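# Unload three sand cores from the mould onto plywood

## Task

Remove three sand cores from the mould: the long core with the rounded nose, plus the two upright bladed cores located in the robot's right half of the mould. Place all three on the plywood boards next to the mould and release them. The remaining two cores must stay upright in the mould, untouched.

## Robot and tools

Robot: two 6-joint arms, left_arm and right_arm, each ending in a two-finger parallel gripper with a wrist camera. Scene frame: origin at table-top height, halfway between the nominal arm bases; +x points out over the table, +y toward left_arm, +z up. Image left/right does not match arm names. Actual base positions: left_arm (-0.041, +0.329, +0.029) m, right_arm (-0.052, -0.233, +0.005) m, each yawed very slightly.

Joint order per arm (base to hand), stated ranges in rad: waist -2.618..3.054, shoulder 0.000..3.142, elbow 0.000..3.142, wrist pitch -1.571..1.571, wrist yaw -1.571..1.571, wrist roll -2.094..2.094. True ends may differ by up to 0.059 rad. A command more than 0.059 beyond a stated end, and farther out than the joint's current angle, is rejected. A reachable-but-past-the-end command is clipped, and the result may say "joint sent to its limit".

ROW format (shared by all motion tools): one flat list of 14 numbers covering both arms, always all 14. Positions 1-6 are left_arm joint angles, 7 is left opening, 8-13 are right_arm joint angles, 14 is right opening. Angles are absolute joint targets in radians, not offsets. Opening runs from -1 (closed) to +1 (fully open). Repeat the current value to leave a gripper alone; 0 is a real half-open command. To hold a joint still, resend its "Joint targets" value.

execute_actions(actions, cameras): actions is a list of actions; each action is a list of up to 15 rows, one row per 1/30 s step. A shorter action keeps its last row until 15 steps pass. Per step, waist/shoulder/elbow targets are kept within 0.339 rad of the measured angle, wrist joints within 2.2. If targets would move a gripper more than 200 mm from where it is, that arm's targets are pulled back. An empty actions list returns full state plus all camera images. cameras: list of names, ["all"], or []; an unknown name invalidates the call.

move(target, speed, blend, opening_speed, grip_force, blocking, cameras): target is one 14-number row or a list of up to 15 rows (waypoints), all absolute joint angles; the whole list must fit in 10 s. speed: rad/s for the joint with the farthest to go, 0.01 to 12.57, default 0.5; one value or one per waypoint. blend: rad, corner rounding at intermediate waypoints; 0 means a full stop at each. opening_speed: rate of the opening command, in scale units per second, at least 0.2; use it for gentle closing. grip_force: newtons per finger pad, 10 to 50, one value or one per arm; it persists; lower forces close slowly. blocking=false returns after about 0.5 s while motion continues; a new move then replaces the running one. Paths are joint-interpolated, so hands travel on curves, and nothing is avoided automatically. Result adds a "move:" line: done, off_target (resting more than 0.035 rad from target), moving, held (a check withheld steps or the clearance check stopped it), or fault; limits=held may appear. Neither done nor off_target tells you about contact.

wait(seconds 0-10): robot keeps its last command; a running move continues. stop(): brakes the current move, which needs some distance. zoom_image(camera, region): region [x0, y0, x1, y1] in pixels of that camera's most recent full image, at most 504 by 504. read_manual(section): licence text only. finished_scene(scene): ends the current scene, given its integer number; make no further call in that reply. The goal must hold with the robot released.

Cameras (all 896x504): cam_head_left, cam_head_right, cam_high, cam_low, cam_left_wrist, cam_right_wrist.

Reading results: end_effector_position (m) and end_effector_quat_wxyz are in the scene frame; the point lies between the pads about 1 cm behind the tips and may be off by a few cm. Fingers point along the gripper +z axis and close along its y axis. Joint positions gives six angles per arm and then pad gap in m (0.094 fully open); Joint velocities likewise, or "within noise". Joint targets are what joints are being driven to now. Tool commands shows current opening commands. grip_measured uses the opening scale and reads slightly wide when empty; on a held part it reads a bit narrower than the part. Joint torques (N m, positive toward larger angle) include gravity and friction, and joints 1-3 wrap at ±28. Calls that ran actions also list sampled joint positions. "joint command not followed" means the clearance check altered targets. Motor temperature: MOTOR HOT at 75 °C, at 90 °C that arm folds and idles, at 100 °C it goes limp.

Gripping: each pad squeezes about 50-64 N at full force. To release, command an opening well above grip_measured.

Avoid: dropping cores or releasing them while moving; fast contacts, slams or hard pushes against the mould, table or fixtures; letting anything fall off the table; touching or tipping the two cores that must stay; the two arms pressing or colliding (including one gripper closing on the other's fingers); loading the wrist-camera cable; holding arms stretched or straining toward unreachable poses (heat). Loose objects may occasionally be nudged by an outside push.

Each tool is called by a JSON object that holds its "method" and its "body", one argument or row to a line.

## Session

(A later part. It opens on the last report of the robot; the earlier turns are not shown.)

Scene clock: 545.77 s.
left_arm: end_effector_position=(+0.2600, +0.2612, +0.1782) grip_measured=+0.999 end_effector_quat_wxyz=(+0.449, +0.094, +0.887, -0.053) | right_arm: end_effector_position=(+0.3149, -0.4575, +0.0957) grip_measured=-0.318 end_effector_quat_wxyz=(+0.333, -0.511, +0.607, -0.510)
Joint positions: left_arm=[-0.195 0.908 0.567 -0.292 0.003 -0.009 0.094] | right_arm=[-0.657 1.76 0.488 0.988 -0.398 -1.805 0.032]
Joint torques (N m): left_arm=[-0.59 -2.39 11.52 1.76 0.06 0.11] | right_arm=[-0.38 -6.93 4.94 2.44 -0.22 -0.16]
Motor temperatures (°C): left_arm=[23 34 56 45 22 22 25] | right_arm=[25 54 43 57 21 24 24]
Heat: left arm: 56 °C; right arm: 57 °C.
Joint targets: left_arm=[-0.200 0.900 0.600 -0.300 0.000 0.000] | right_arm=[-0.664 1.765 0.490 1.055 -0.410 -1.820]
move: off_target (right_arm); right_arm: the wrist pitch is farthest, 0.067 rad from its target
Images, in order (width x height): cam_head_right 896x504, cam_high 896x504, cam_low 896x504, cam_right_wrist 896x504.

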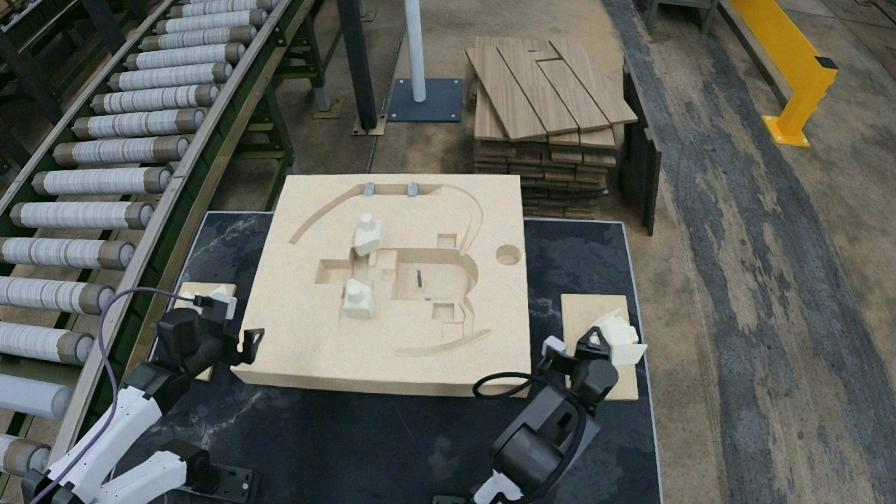

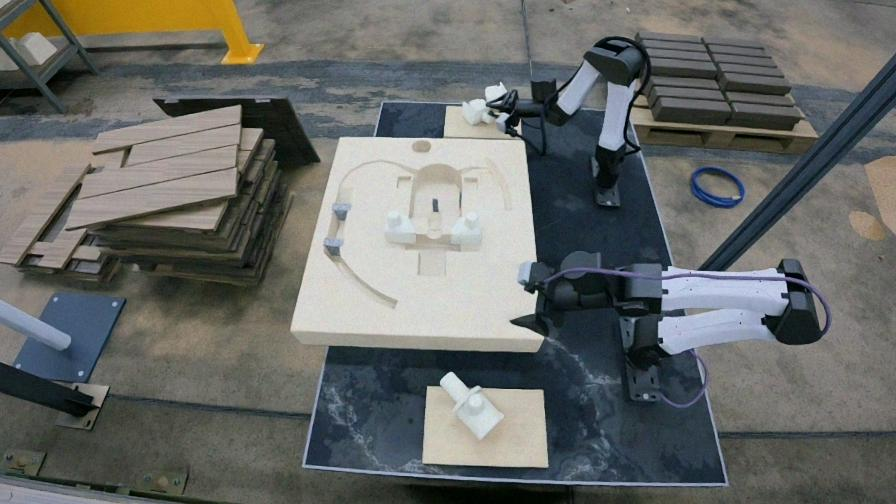

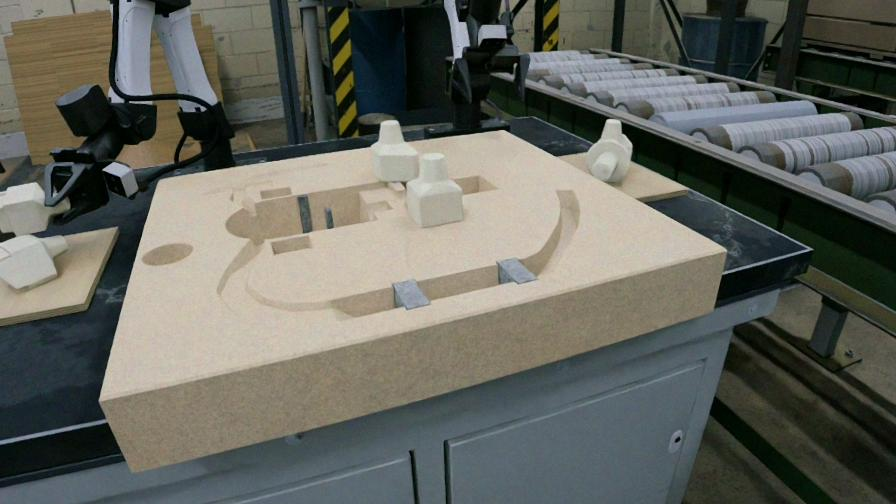

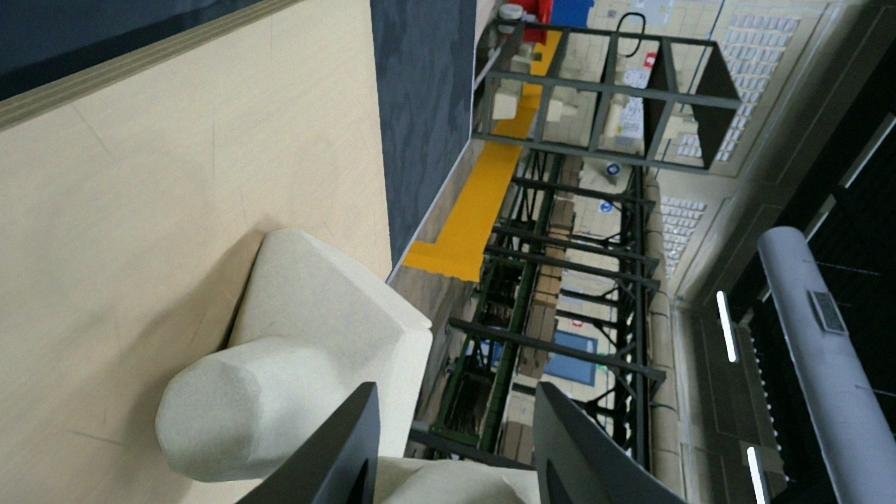

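{"method": "move", "body": {
  "target": [
    [-0.2,0.9,0.6,-0.3,0,0,1,-0.67,1.66,0.49,0.97,-0.43,-1.82,-0.45],
    [-0.2,0.9,0.6,-0.3,0,0,1,-0.817,1.609,0.398,0.935,-0.64,-1.87,-0.45]
  ],
  "cameras": ["cam_high","cam_low","cam_head_right","cam_right_wrist"],
  "speed": 0.3,
  "blend": [0.05,0]
}}

{"method": "zoom_image", "body": {
  "camera": "cam_low",
  "region": [0, 130, 160, 330]
}}

{"method": "zoom_image", "body": {
  "camera": "cam_head_right",
  "region": [480, 250, 680, 420]
}}

Scene clock: 561.23 s.
left_arm: end_effector_position=(+0.2600, +0.2612, +0.1782) grip_measured=+0.999 end_effector_quat_wxyz=(+0.449, +0.094, +0.887, -0.053) | right_arm: end_effector_position=(+0.2676, -0.4514, +0.0849) grip_measured=-0.318 end_effector_quat_wxyz=(+0.360, -0.523, +0.617, -0.465)
Joint positions: left_arm=[-0.195 0.908 0.567 -0.292 0.003 -0.009 0.094] | right_arm=[-0.813 1.652 0.392 0.871 -0.616 -1.848 0.032]
Joint torques (N m): left_arm=[-0.54 -2.3 11.54 1.77 0.05 0.09] | right_arm=[-0.08 -10.36 5.09 2.33 -0.42 -0.26]
Motor temperatures (°C): left_arm=[23 34 57 45 22 22 25] | right_arm=[25 51 41 60 21 24 24]
Heat: left arm: 57 °C; right arm: 60 °C.
Joint targets: left_arm=[-0.200 0.900 0.600 -0.300 0.000 0.000] | right_arm=[-0.817 1.609 0.398 0.935 -0.640 -1.870]
move: off_target (right_arm); right_arm: the wrist pitch is farthest, 0.064 rad from its target
Images, in order (width x height): cam_head_right 896x504, cam_high 896x504, cam_low 896x504, cam_right_wrist 896x504.

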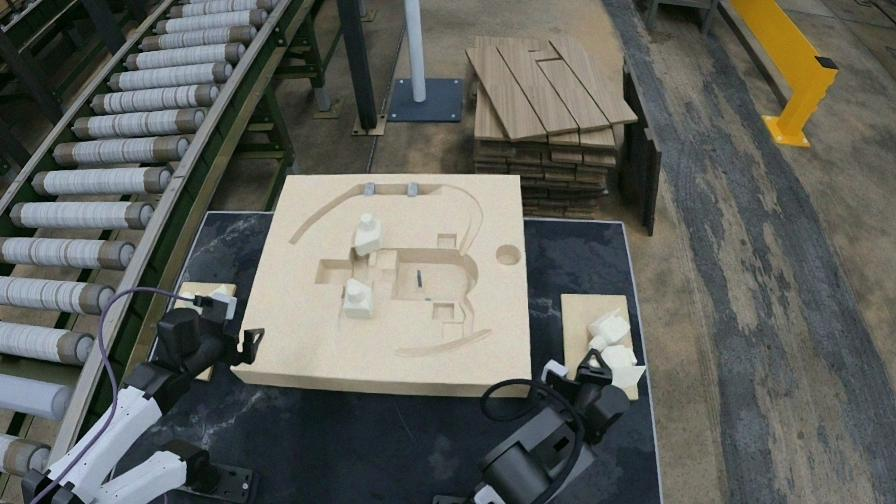

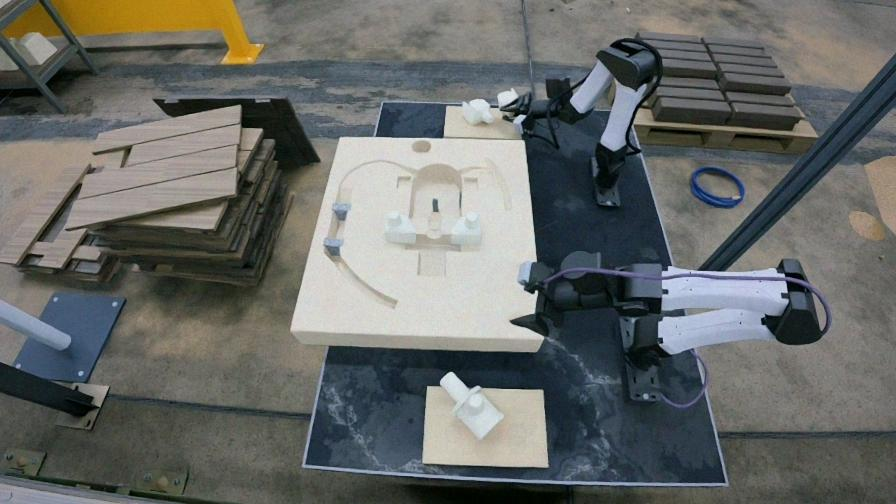

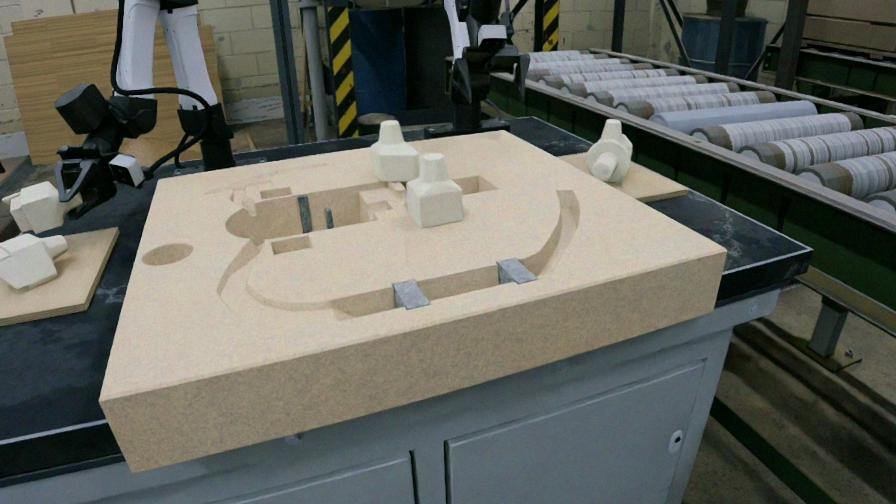

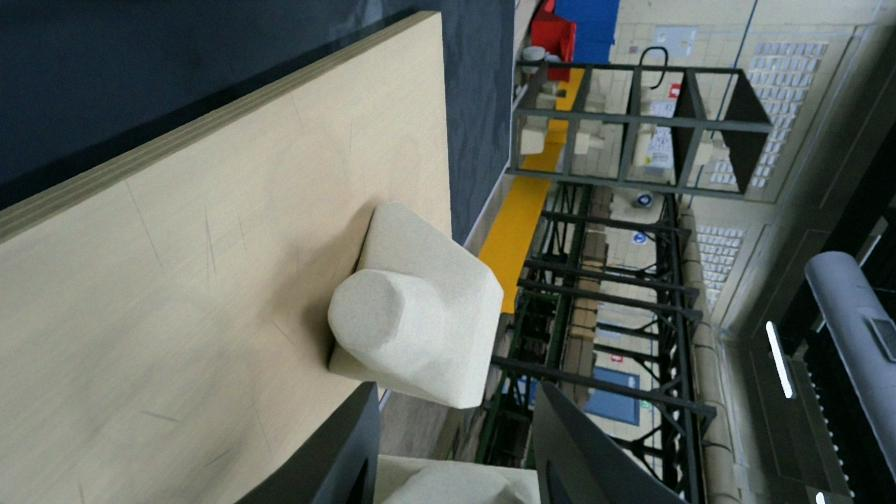

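Scaled by 2.520 from the camera's 896x504 image, which has a finer 1280x720 frame.

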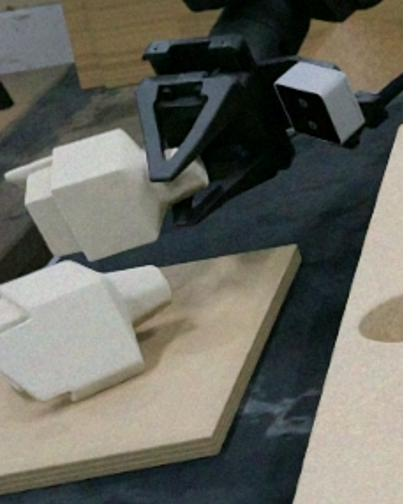

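Scaled by 2.520 from the camera's 896x504 image, which has a finer 1280x720 frame.

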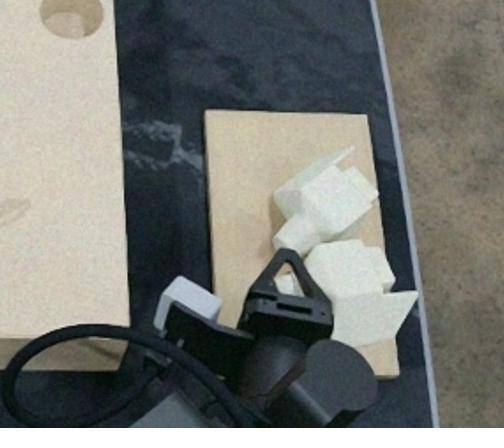

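{"method": "move", "body": {
  "target": [
    [-0.2,0.9,0.6,-0.3,0,0,1,-0.822,1.78,0.395,1.08,-0.64,-1.87,-0.45]
  ],
  "cameras": ["cam_low","cam_head_right","cam_right_wrist"],
  "speed": 0.15
}}

{"method": "zoom_image", "body": {
  "camera": "cam_low",
  "region": [0, 130, 160, 330]
}}

{"method": "zoom_image", "body": {
  "camera": "cam_head_right",
  "region": [480, 250, 680, 420]
}}

Scene clock: 570.37 s.
left_arm: end_effector_position=(+0.2600, +0.2612, +0.1782) grip_measured=+0.999 end_effector_quat_wxyz=(+0.449, +0.094, +0.887, -0.053) | right_arm: end_effector_position=(+0.2694, -0.4553, +0.0620) grip_measured=-0.318 end_effector_quat_wxyz=(+0.359, -0.523, +0.622, -0.460)
Joint positions: left_arm=[-0.195 0.908 0.567 -0.292 0.003 -0.009 0.094] | right_arm=[-0.816 1.782 0.392 0.988 -0.618 -1.848 0.032]
Joint torques (N m): left_arm=[-0.59 -2.35 11.54 1.77 0.05 0.1] | right_arm=[-0.24 -7.08 4.27 2.56 -0.47 -0.22]
Motor temperatures (°C): left_arm=[23 34 57 45 22 22 25] | right_arm=[25 50 40 60 21 24 24]
Heat: left arm: 57 °C; right arm: 60 °C.
Joint targets: left_arm=[-0.200 0.900 0.600 -0.300 0.000 0.000] | right_arm=[-0.822 1.780 0.395 1.080 -0.640 -1.870]
move: off_target (right_arm); right_arm: the wrist pitch is farthest, 0.092 rad from its target
Images, in order (width x height): cam_head_right 896x504, cam_low 896x504, cam_right_wrist 896x504.

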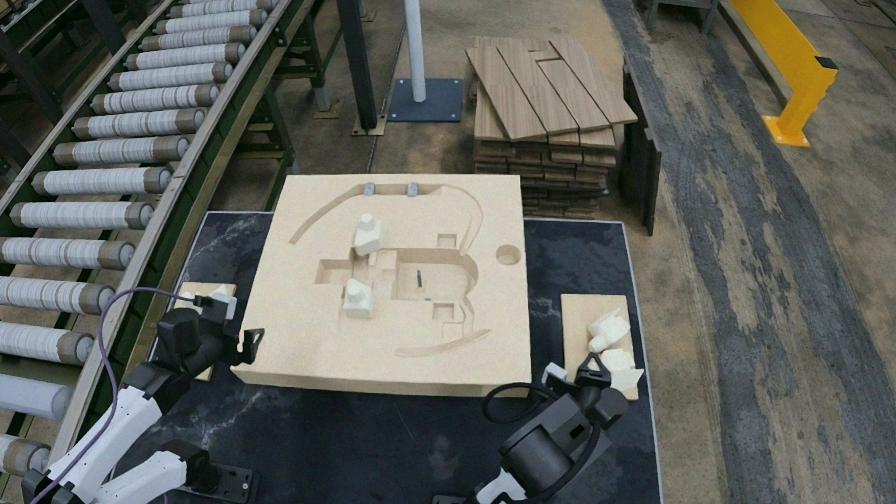

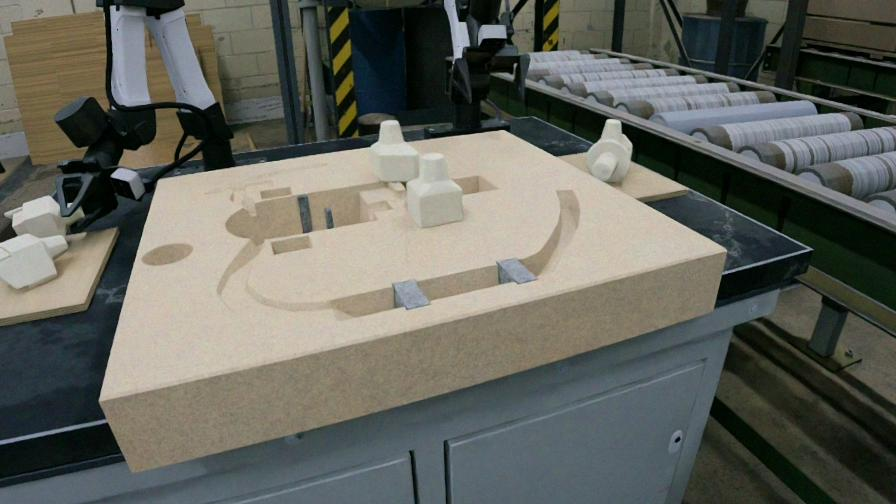

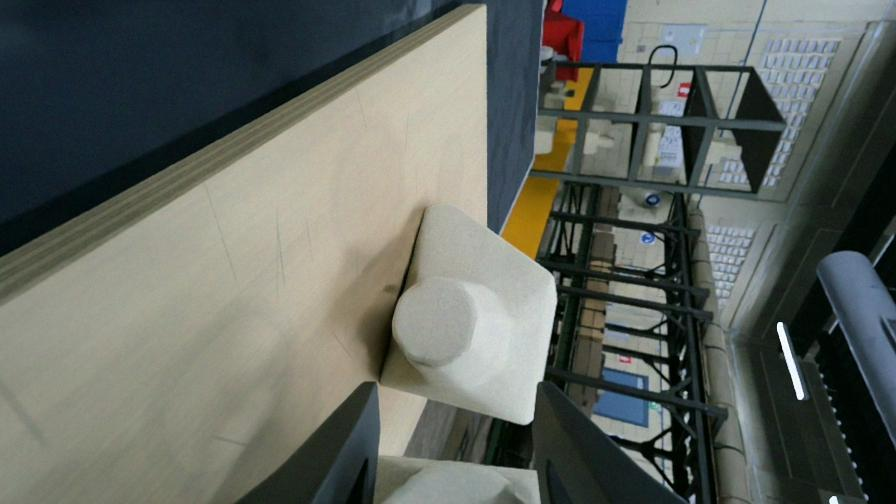

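Scaled by 2.520 from the camera's 896x504 image, which has a finer 1280x720 frame.

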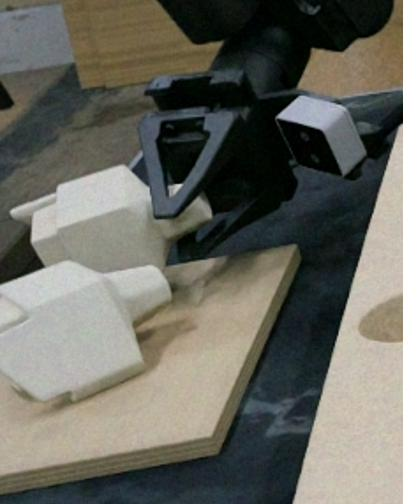

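Scaled by 2.520 from the camera's 896x504 image, which has a finer 1280x720 frame.

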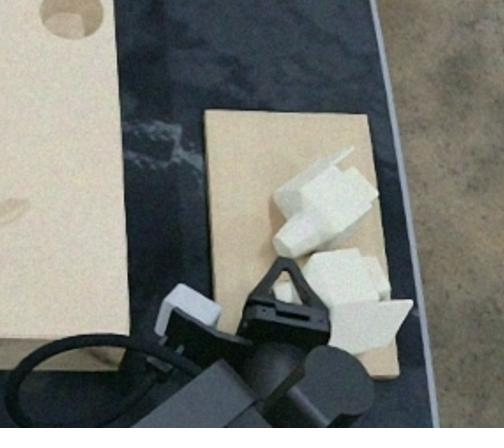

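{"method": "move", "body": {
  "target": [
    [-0.2,0.9,0.6,-0.3,0,0,1,-0.822,1.86,0.395,1.16,-0.64,-1.87,-0.45]
  ],
  "cameras": ["cam_low"],
  "speed": 0.08
}}

{"method": "zoom_image", "body": {
  "camera": "cam_low",
  "region": [0, 130, 160, 330]
}}

Scene clock: 575.23 s.
left_arm: end_effector_position=(+0.2600, +0.2612, +0.1782) grip_measured=+0.999 end_effector_quat_wxyz=(+0.449, +0.094, +0.887, -0.053) | right_arm: end_effector_position=(+0.2705, -0.4566, +0.0497) grip_measured=-0.318 end_effector_quat_wxyz=(+0.359, -0.523, +0.621, -0.460)
Joint positions: left_arm=[-0.195 0.908 0.567 -0.292 0.003 -0.009 0.094] | right_arm=[-0.816 1.861 0.392 1.068 -0.618 -1.848 0.032]
Joint torques (N m): left_arm=[-0.61 -2.36 11.56 1.77 0.07 0.1] | right_arm=[-0.2 -7.06 3.9 2.52 -0.43 -0.24]
Motor temperatures (°C): left_arm=[23 34 57 45 22 22 25] | right_arm=[25 49 40 60 21 24 24]
Heat: left arm: 57 °C; right arm: 60 °C.
Joint targets: left_arm=[-0.200 0.900 0.600 -0.300 0.000 0.000] | right_arm=[-0.822 1.860 0.395 1.160 -0.640 -1.870]
move: off_target (right_arm); right_arm: the wrist pitch is farthest, 0.092 rad from its target
Images, in order (width x height): cam_low 896x504.

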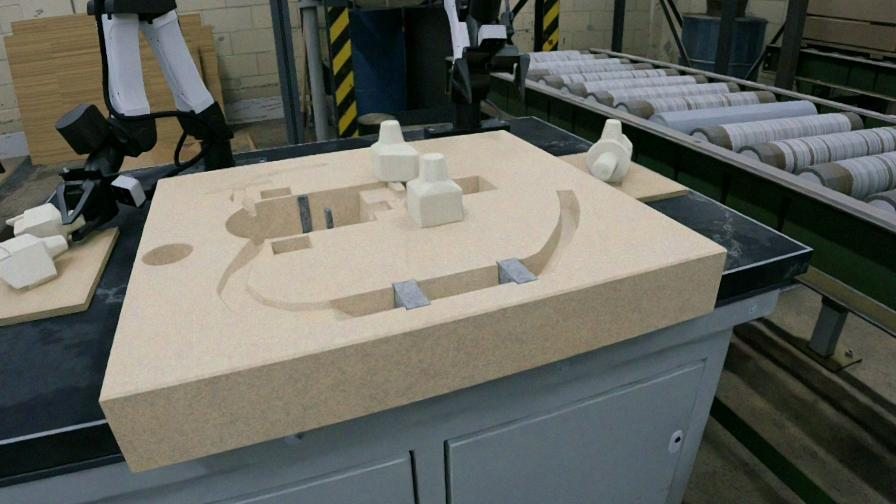

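Scaled by 2.520 from the camera's 896x504 image, which has a finer 1280x720 frame.

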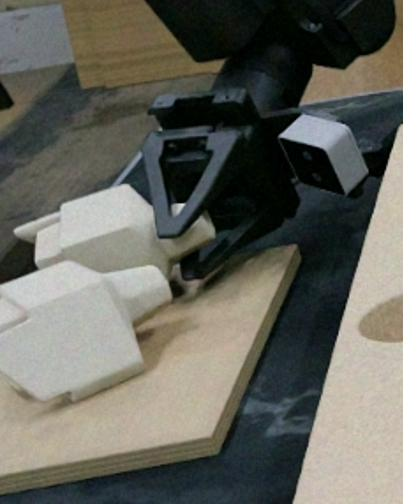

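{"method": "move", "body": {
  "target": [
    [-0.2,0.9,0.6,-0.3,0,0,1,-0.822,1.92,0.395,1.22,-0.64,-1.87,-0.45]
  ],
  "cameras": ["cam_low","cam_right_wrist"],
  "speed": 0.06
}}

{"method": "zoom_image", "body": {
  "camera": "cam_low",
  "region": [0, 130, 160, 330]
}}

Scene clock: 579.60 s.
left_arm: end_effector_position=(+0.2600, +0.2612, +0.1782) grip_measured=+0.999 end_effector_quat_wxyz=(+0.449, +0.094, +0.887, -0.053) | right_arm: end_effector_position=(+0.2721, -0.4578, +0.0445) grip_measured=-0.318 end_effector_quat_wxyz=(+0.359, -0.524, +0.614, -0.468)
Joint positions: left_arm=[-0.195 0.908 0.567 -0.292 0.003 -0.009 0.094] | right_arm=[-0.816 1.917 0.392 1.143 -0.621 -1.853 0.032]
Joint torques (N m): left_arm=[-0.57 -2.3 11.56 1.76 0.05 0.11] | right_arm=[-0.36 -7.02 3.55 2.41 -0.4 -0.18]
Motor temperatures (°C): left_arm=[23 34 57 45 22 22 25] | right_arm=[25 48 39 60 21 24 24]
Heat: left arm: 57 °C; right arm: 60 °C.
Joint targets: left_arm=[-0.200 0.900 0.600 -0.300 0.000 0.000] | right_arm=[-0.822 1.920 0.395 1.220 -0.640 -1.870]
move: off_target (right_arm); right_arm: the wrist pitch is farthest, 0.077 rad from its target
Images, in order (width x height): cam_low 896x504, cam_right_wrist 896x504.

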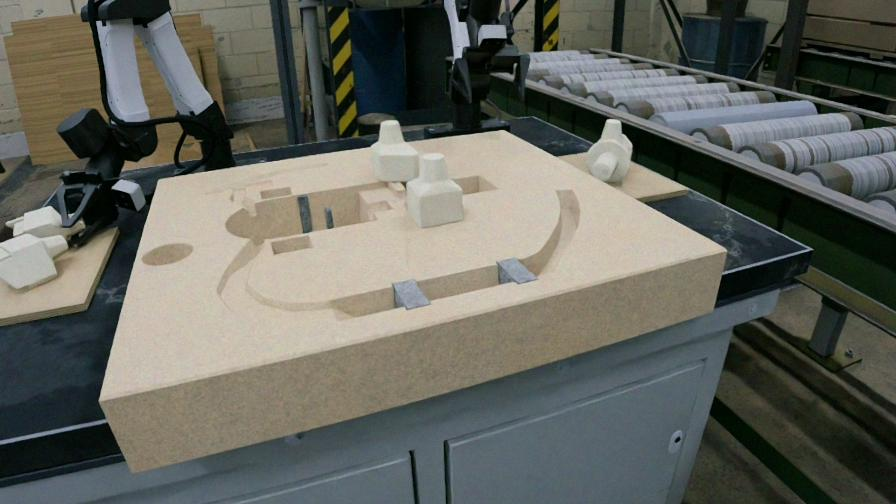

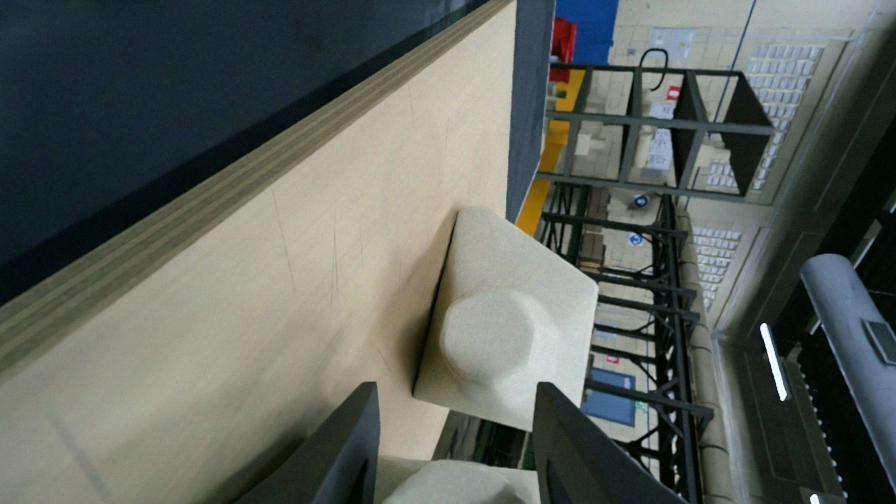

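Scaled by 2.520 from the camera's 896x504 image, which has a finer 1280x720 frame.

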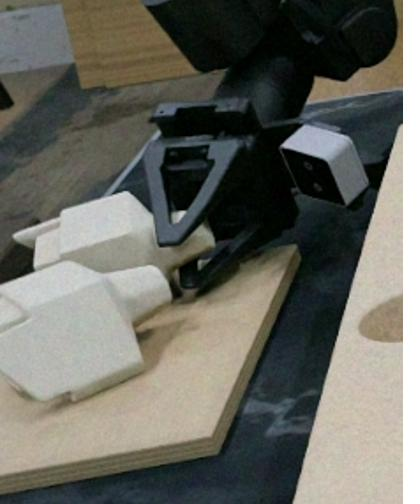

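{"method": "move", "body": {
  "target": [
    [-0.2,0.9,0.6,-0.3,0,0,1,-0.822,1.935,0.395,1.23,-0.64,-1.87,-0.45],
    [-0.2,0.9,0.6,-0.3,0,0,1,-0.822,1.935,0.395,1.23,-0.64,-1.87,-0.05]
  ],
  "cameras": ["cam_low","cam_right_wrist","cam_head_right"],
  "speed": 0.06,
  "opening_speed": 0.2
}}

{"method": "zoom_image", "body": {
  "camera": "cam_low",
  "region": [0, 130, 160, 330]
}}

{"method": "zoom_image", "body": {
  "camera": "cam_head_right",
  "region": [480, 250, 680, 420]
}}

Scene clock: 587.20 s.
left_arm: end_effector_position=(+0.2600, +0.2612, +0.1782) grip_measured=+0.999 end_effector_quat_wxyz=(+0.449, +0.094, +0.887, -0.053) | right_arm: end_effector_position=(+0.2742, -0.4594, +0.0505) grip_measured=-0.052 end_effector_quat_wxyz=(-0.359, +0.527, -0.598, +0.485)
Joint positions: left_arm=[-0.195 0.908 0.567 -0.292 0.003 -0.009 0.094] | right_arm=[-0.817 1.93 0.392 1.195 -0.627 -1.863 0.045]
Joint torques (N m): left_arm=[-0.53 -2.29 11.48 1.77 0.07 0.1] | right_arm=[-0.27 -6.86 3.64 2.03 -0.29 -0.08]
Motor temperatures (°C): left_arm=[23 34 57 45 22 22 25] | right_arm=[25 47 38 60 21 24 24]
Heat: left arm: 57 °C; right arm: 60 °C.
Joint targets: left_arm=[-0.200 0.900 0.600 -0.300 0.000 0.000] | right_arm=[-0.822 1.935 0.395 1.230 -0.640 -1.870]
move: done; target 2's new numbers were sent with right_arm's wrist pitch 0.066 rad from that target
Images, in order (width x height): cam_head_right 896x504, cam_low 896x504, cam_right_wrist 896x504.

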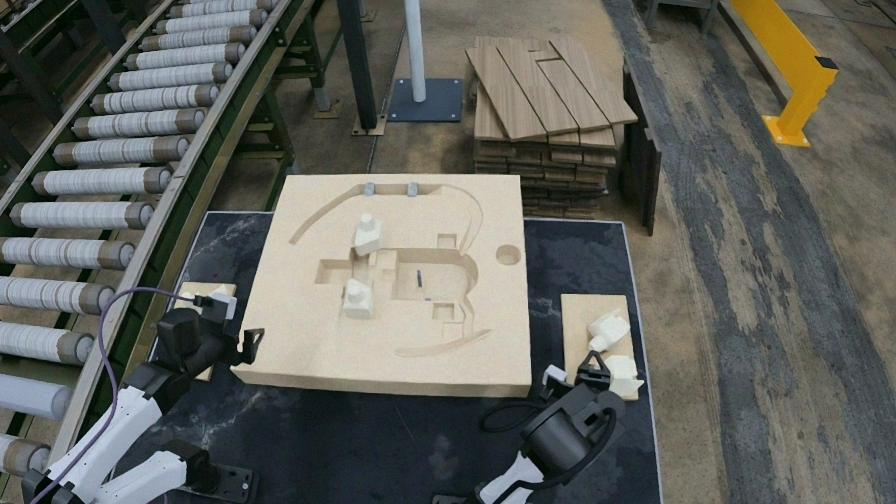

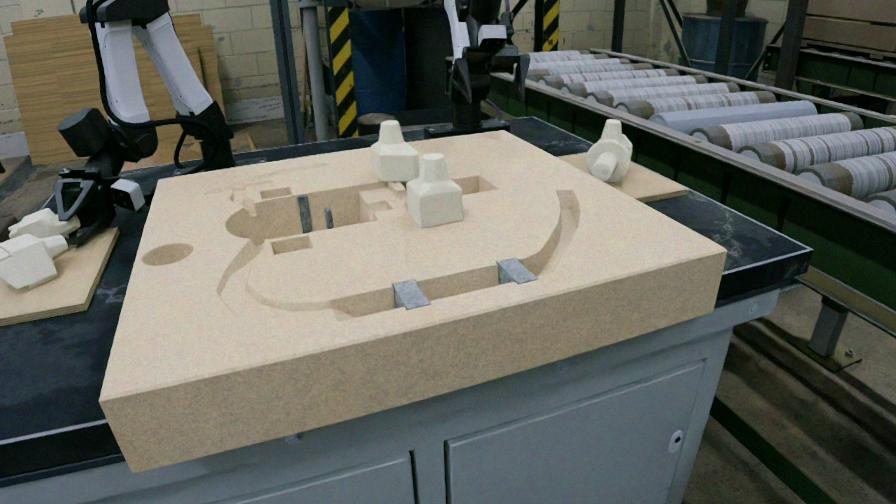

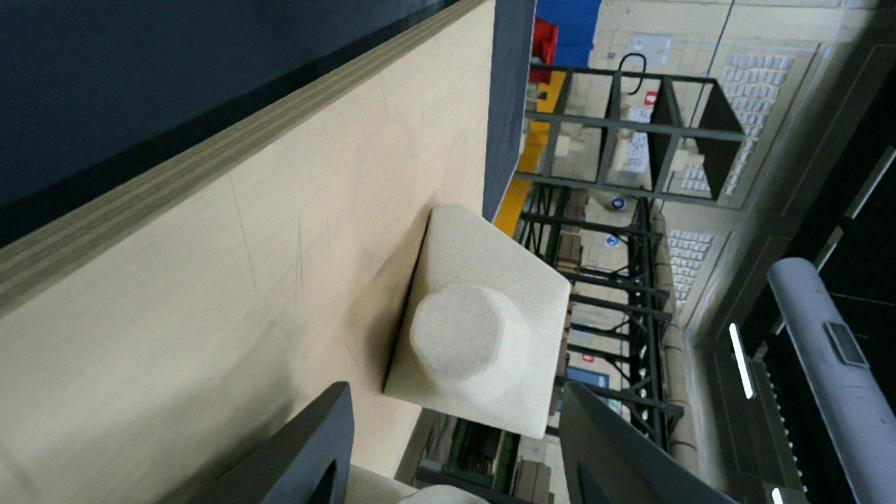

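Scaled by 2.520 from the camera's 896x504 image, which has a finer 1280x720 frame.

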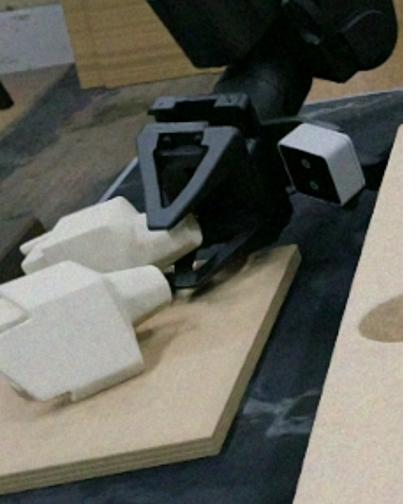

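Scaled by 2.520 from the camera's 896x504 image, which has a finer 1280x720 frame.

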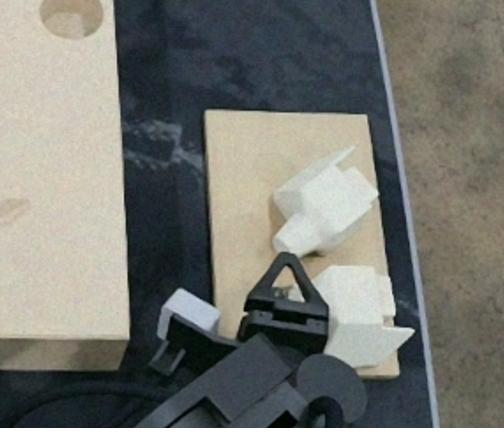

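{"method": "move", "body": {
  "target": [
    [-0.2,0.9,0.6,-0.3,0,0,1,-1.063,1.61,0.2,1.03,-0.86,-1.98,-0.05],
    [-0.2,0.9,0.6,-0.3,0,0,1,-1.063,1.2,0.3,0.7,-0.86,-1.9,0.5]
  ],
  "cameras": ["all"],
  "speed": [0.2,0.5],
  "blend": [0.03,0]
}}

{"method": "zoom_image", "body": {
  "camera": "cam_head_right",
  "region": [480, 250, 680, 420]
}}

Scene clock: 603.03 s.
left_arm: end_effector_position=(+0.2600, +0.2612, +0.1782) grip_measured=+0.999 end_effector_quat_wxyz=(+0.449, +0.094, +0.887, -0.053) | right_arm: end_effector_position=(+0.2019, -0.4496, +0.1652) grip_measured=+0.498 end_effector_quat_wxyz=(-0.351, +0.517, -0.550, +0.554)
Joint positions: left_arm=[-0.195 0.908 0.567 -0.292 0.003 -0.009 0.094] | right_arm=[-1.058 1.21 0.28 0.718 -0.845 -1.919 0.07]
Joint torques (N m): left_arm=[-0.62 -2.37 11.58 1.78 0.06 0.11] | right_arm=[-0.12 -4.26 7.39 1.5 -0.26 0.18]
Motor temperatures (°C): left_arm=[23 34 57 45 22 22 25] | right_arm=[25 45 37 56 21 24 23]
Heat: left arm: 57 °C; right arm: 56 °C.
Joint targets: left_arm=[-0.200 0.900 0.600 -0.300 0.000 0.000] | right_arm=[-1.063 1.200 0.300 0.700 -0.860 -1.900]
move: done

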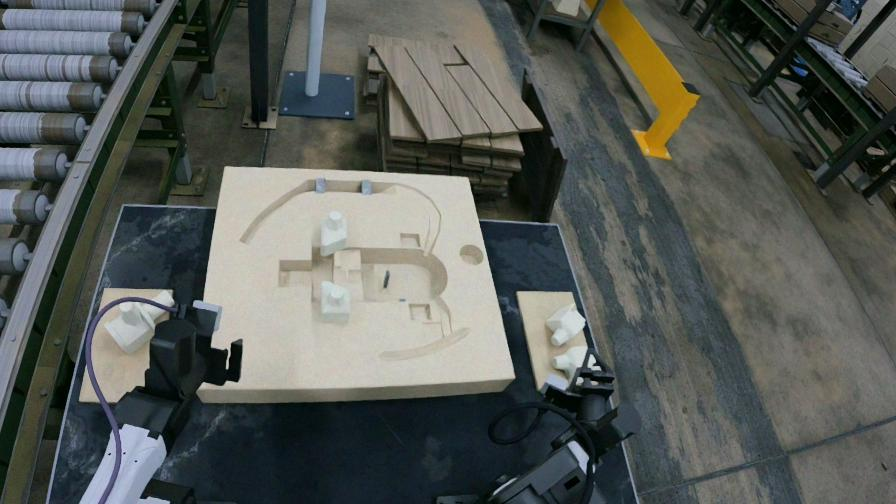

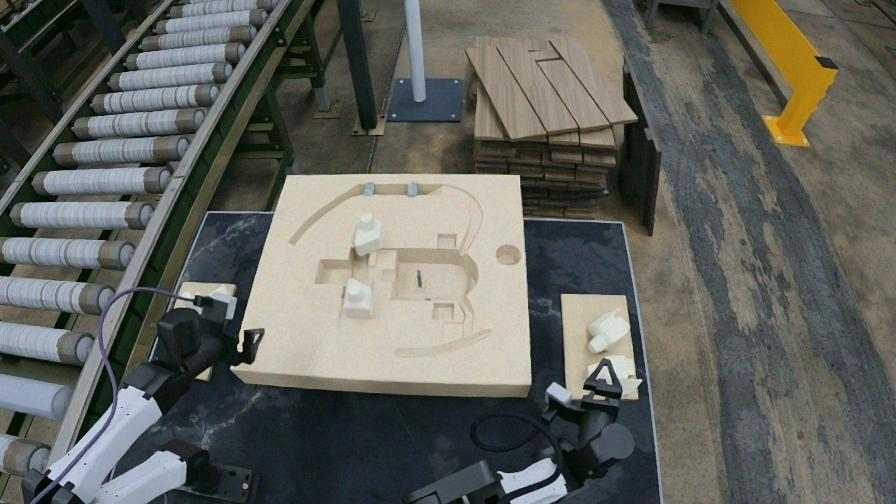

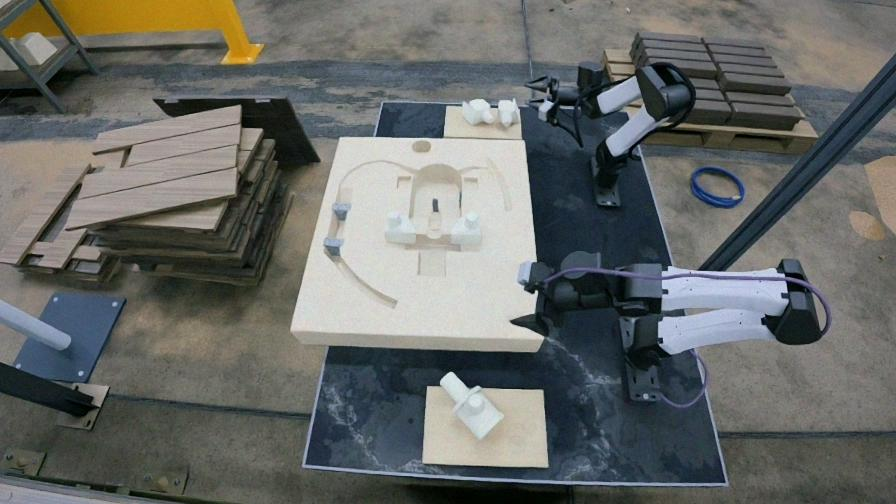

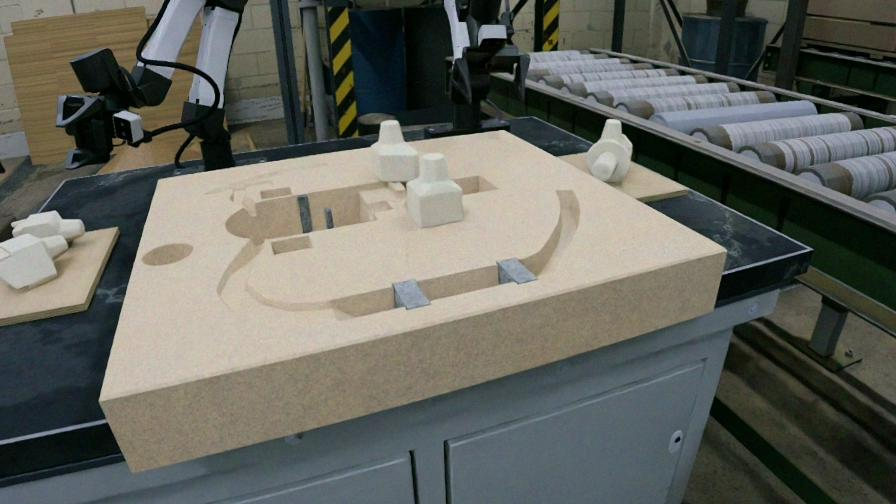

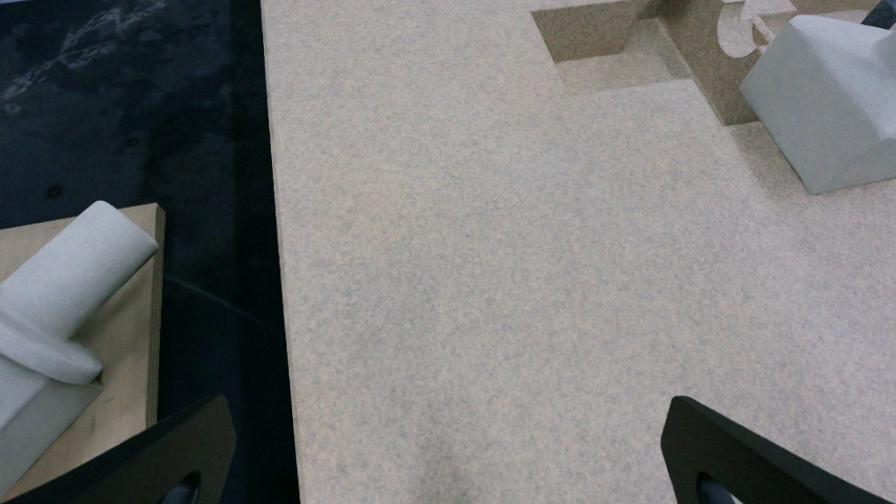

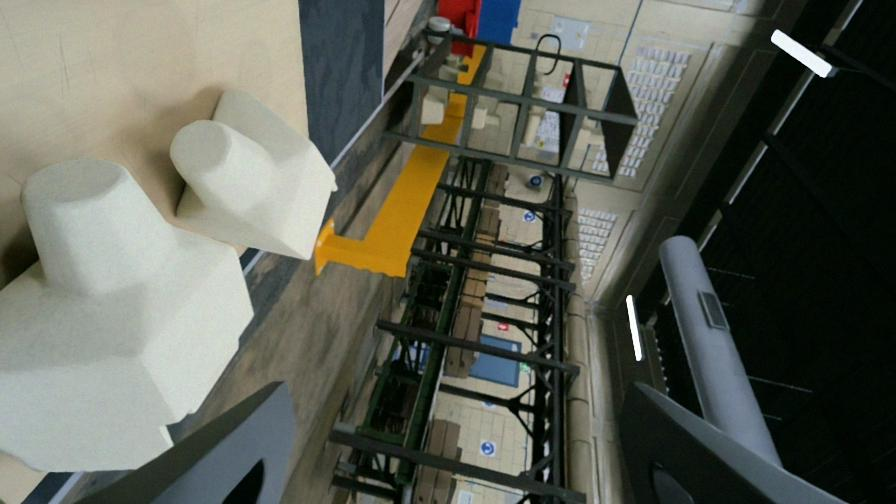

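Scaled by 2.520 from the camera's 896x504 image, which has a finer 1280x720 frame.

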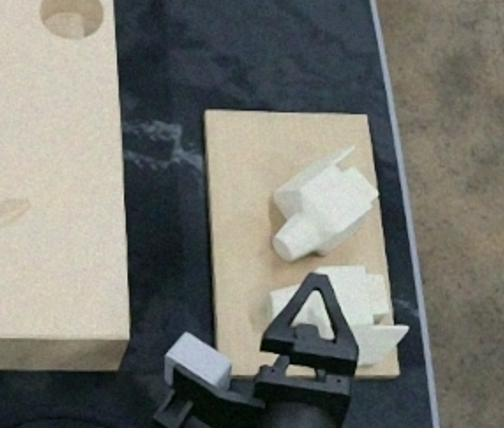

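{"method": "finished_scene", "body": {
  "scene": 1
}}

The scene is finished: the task was done.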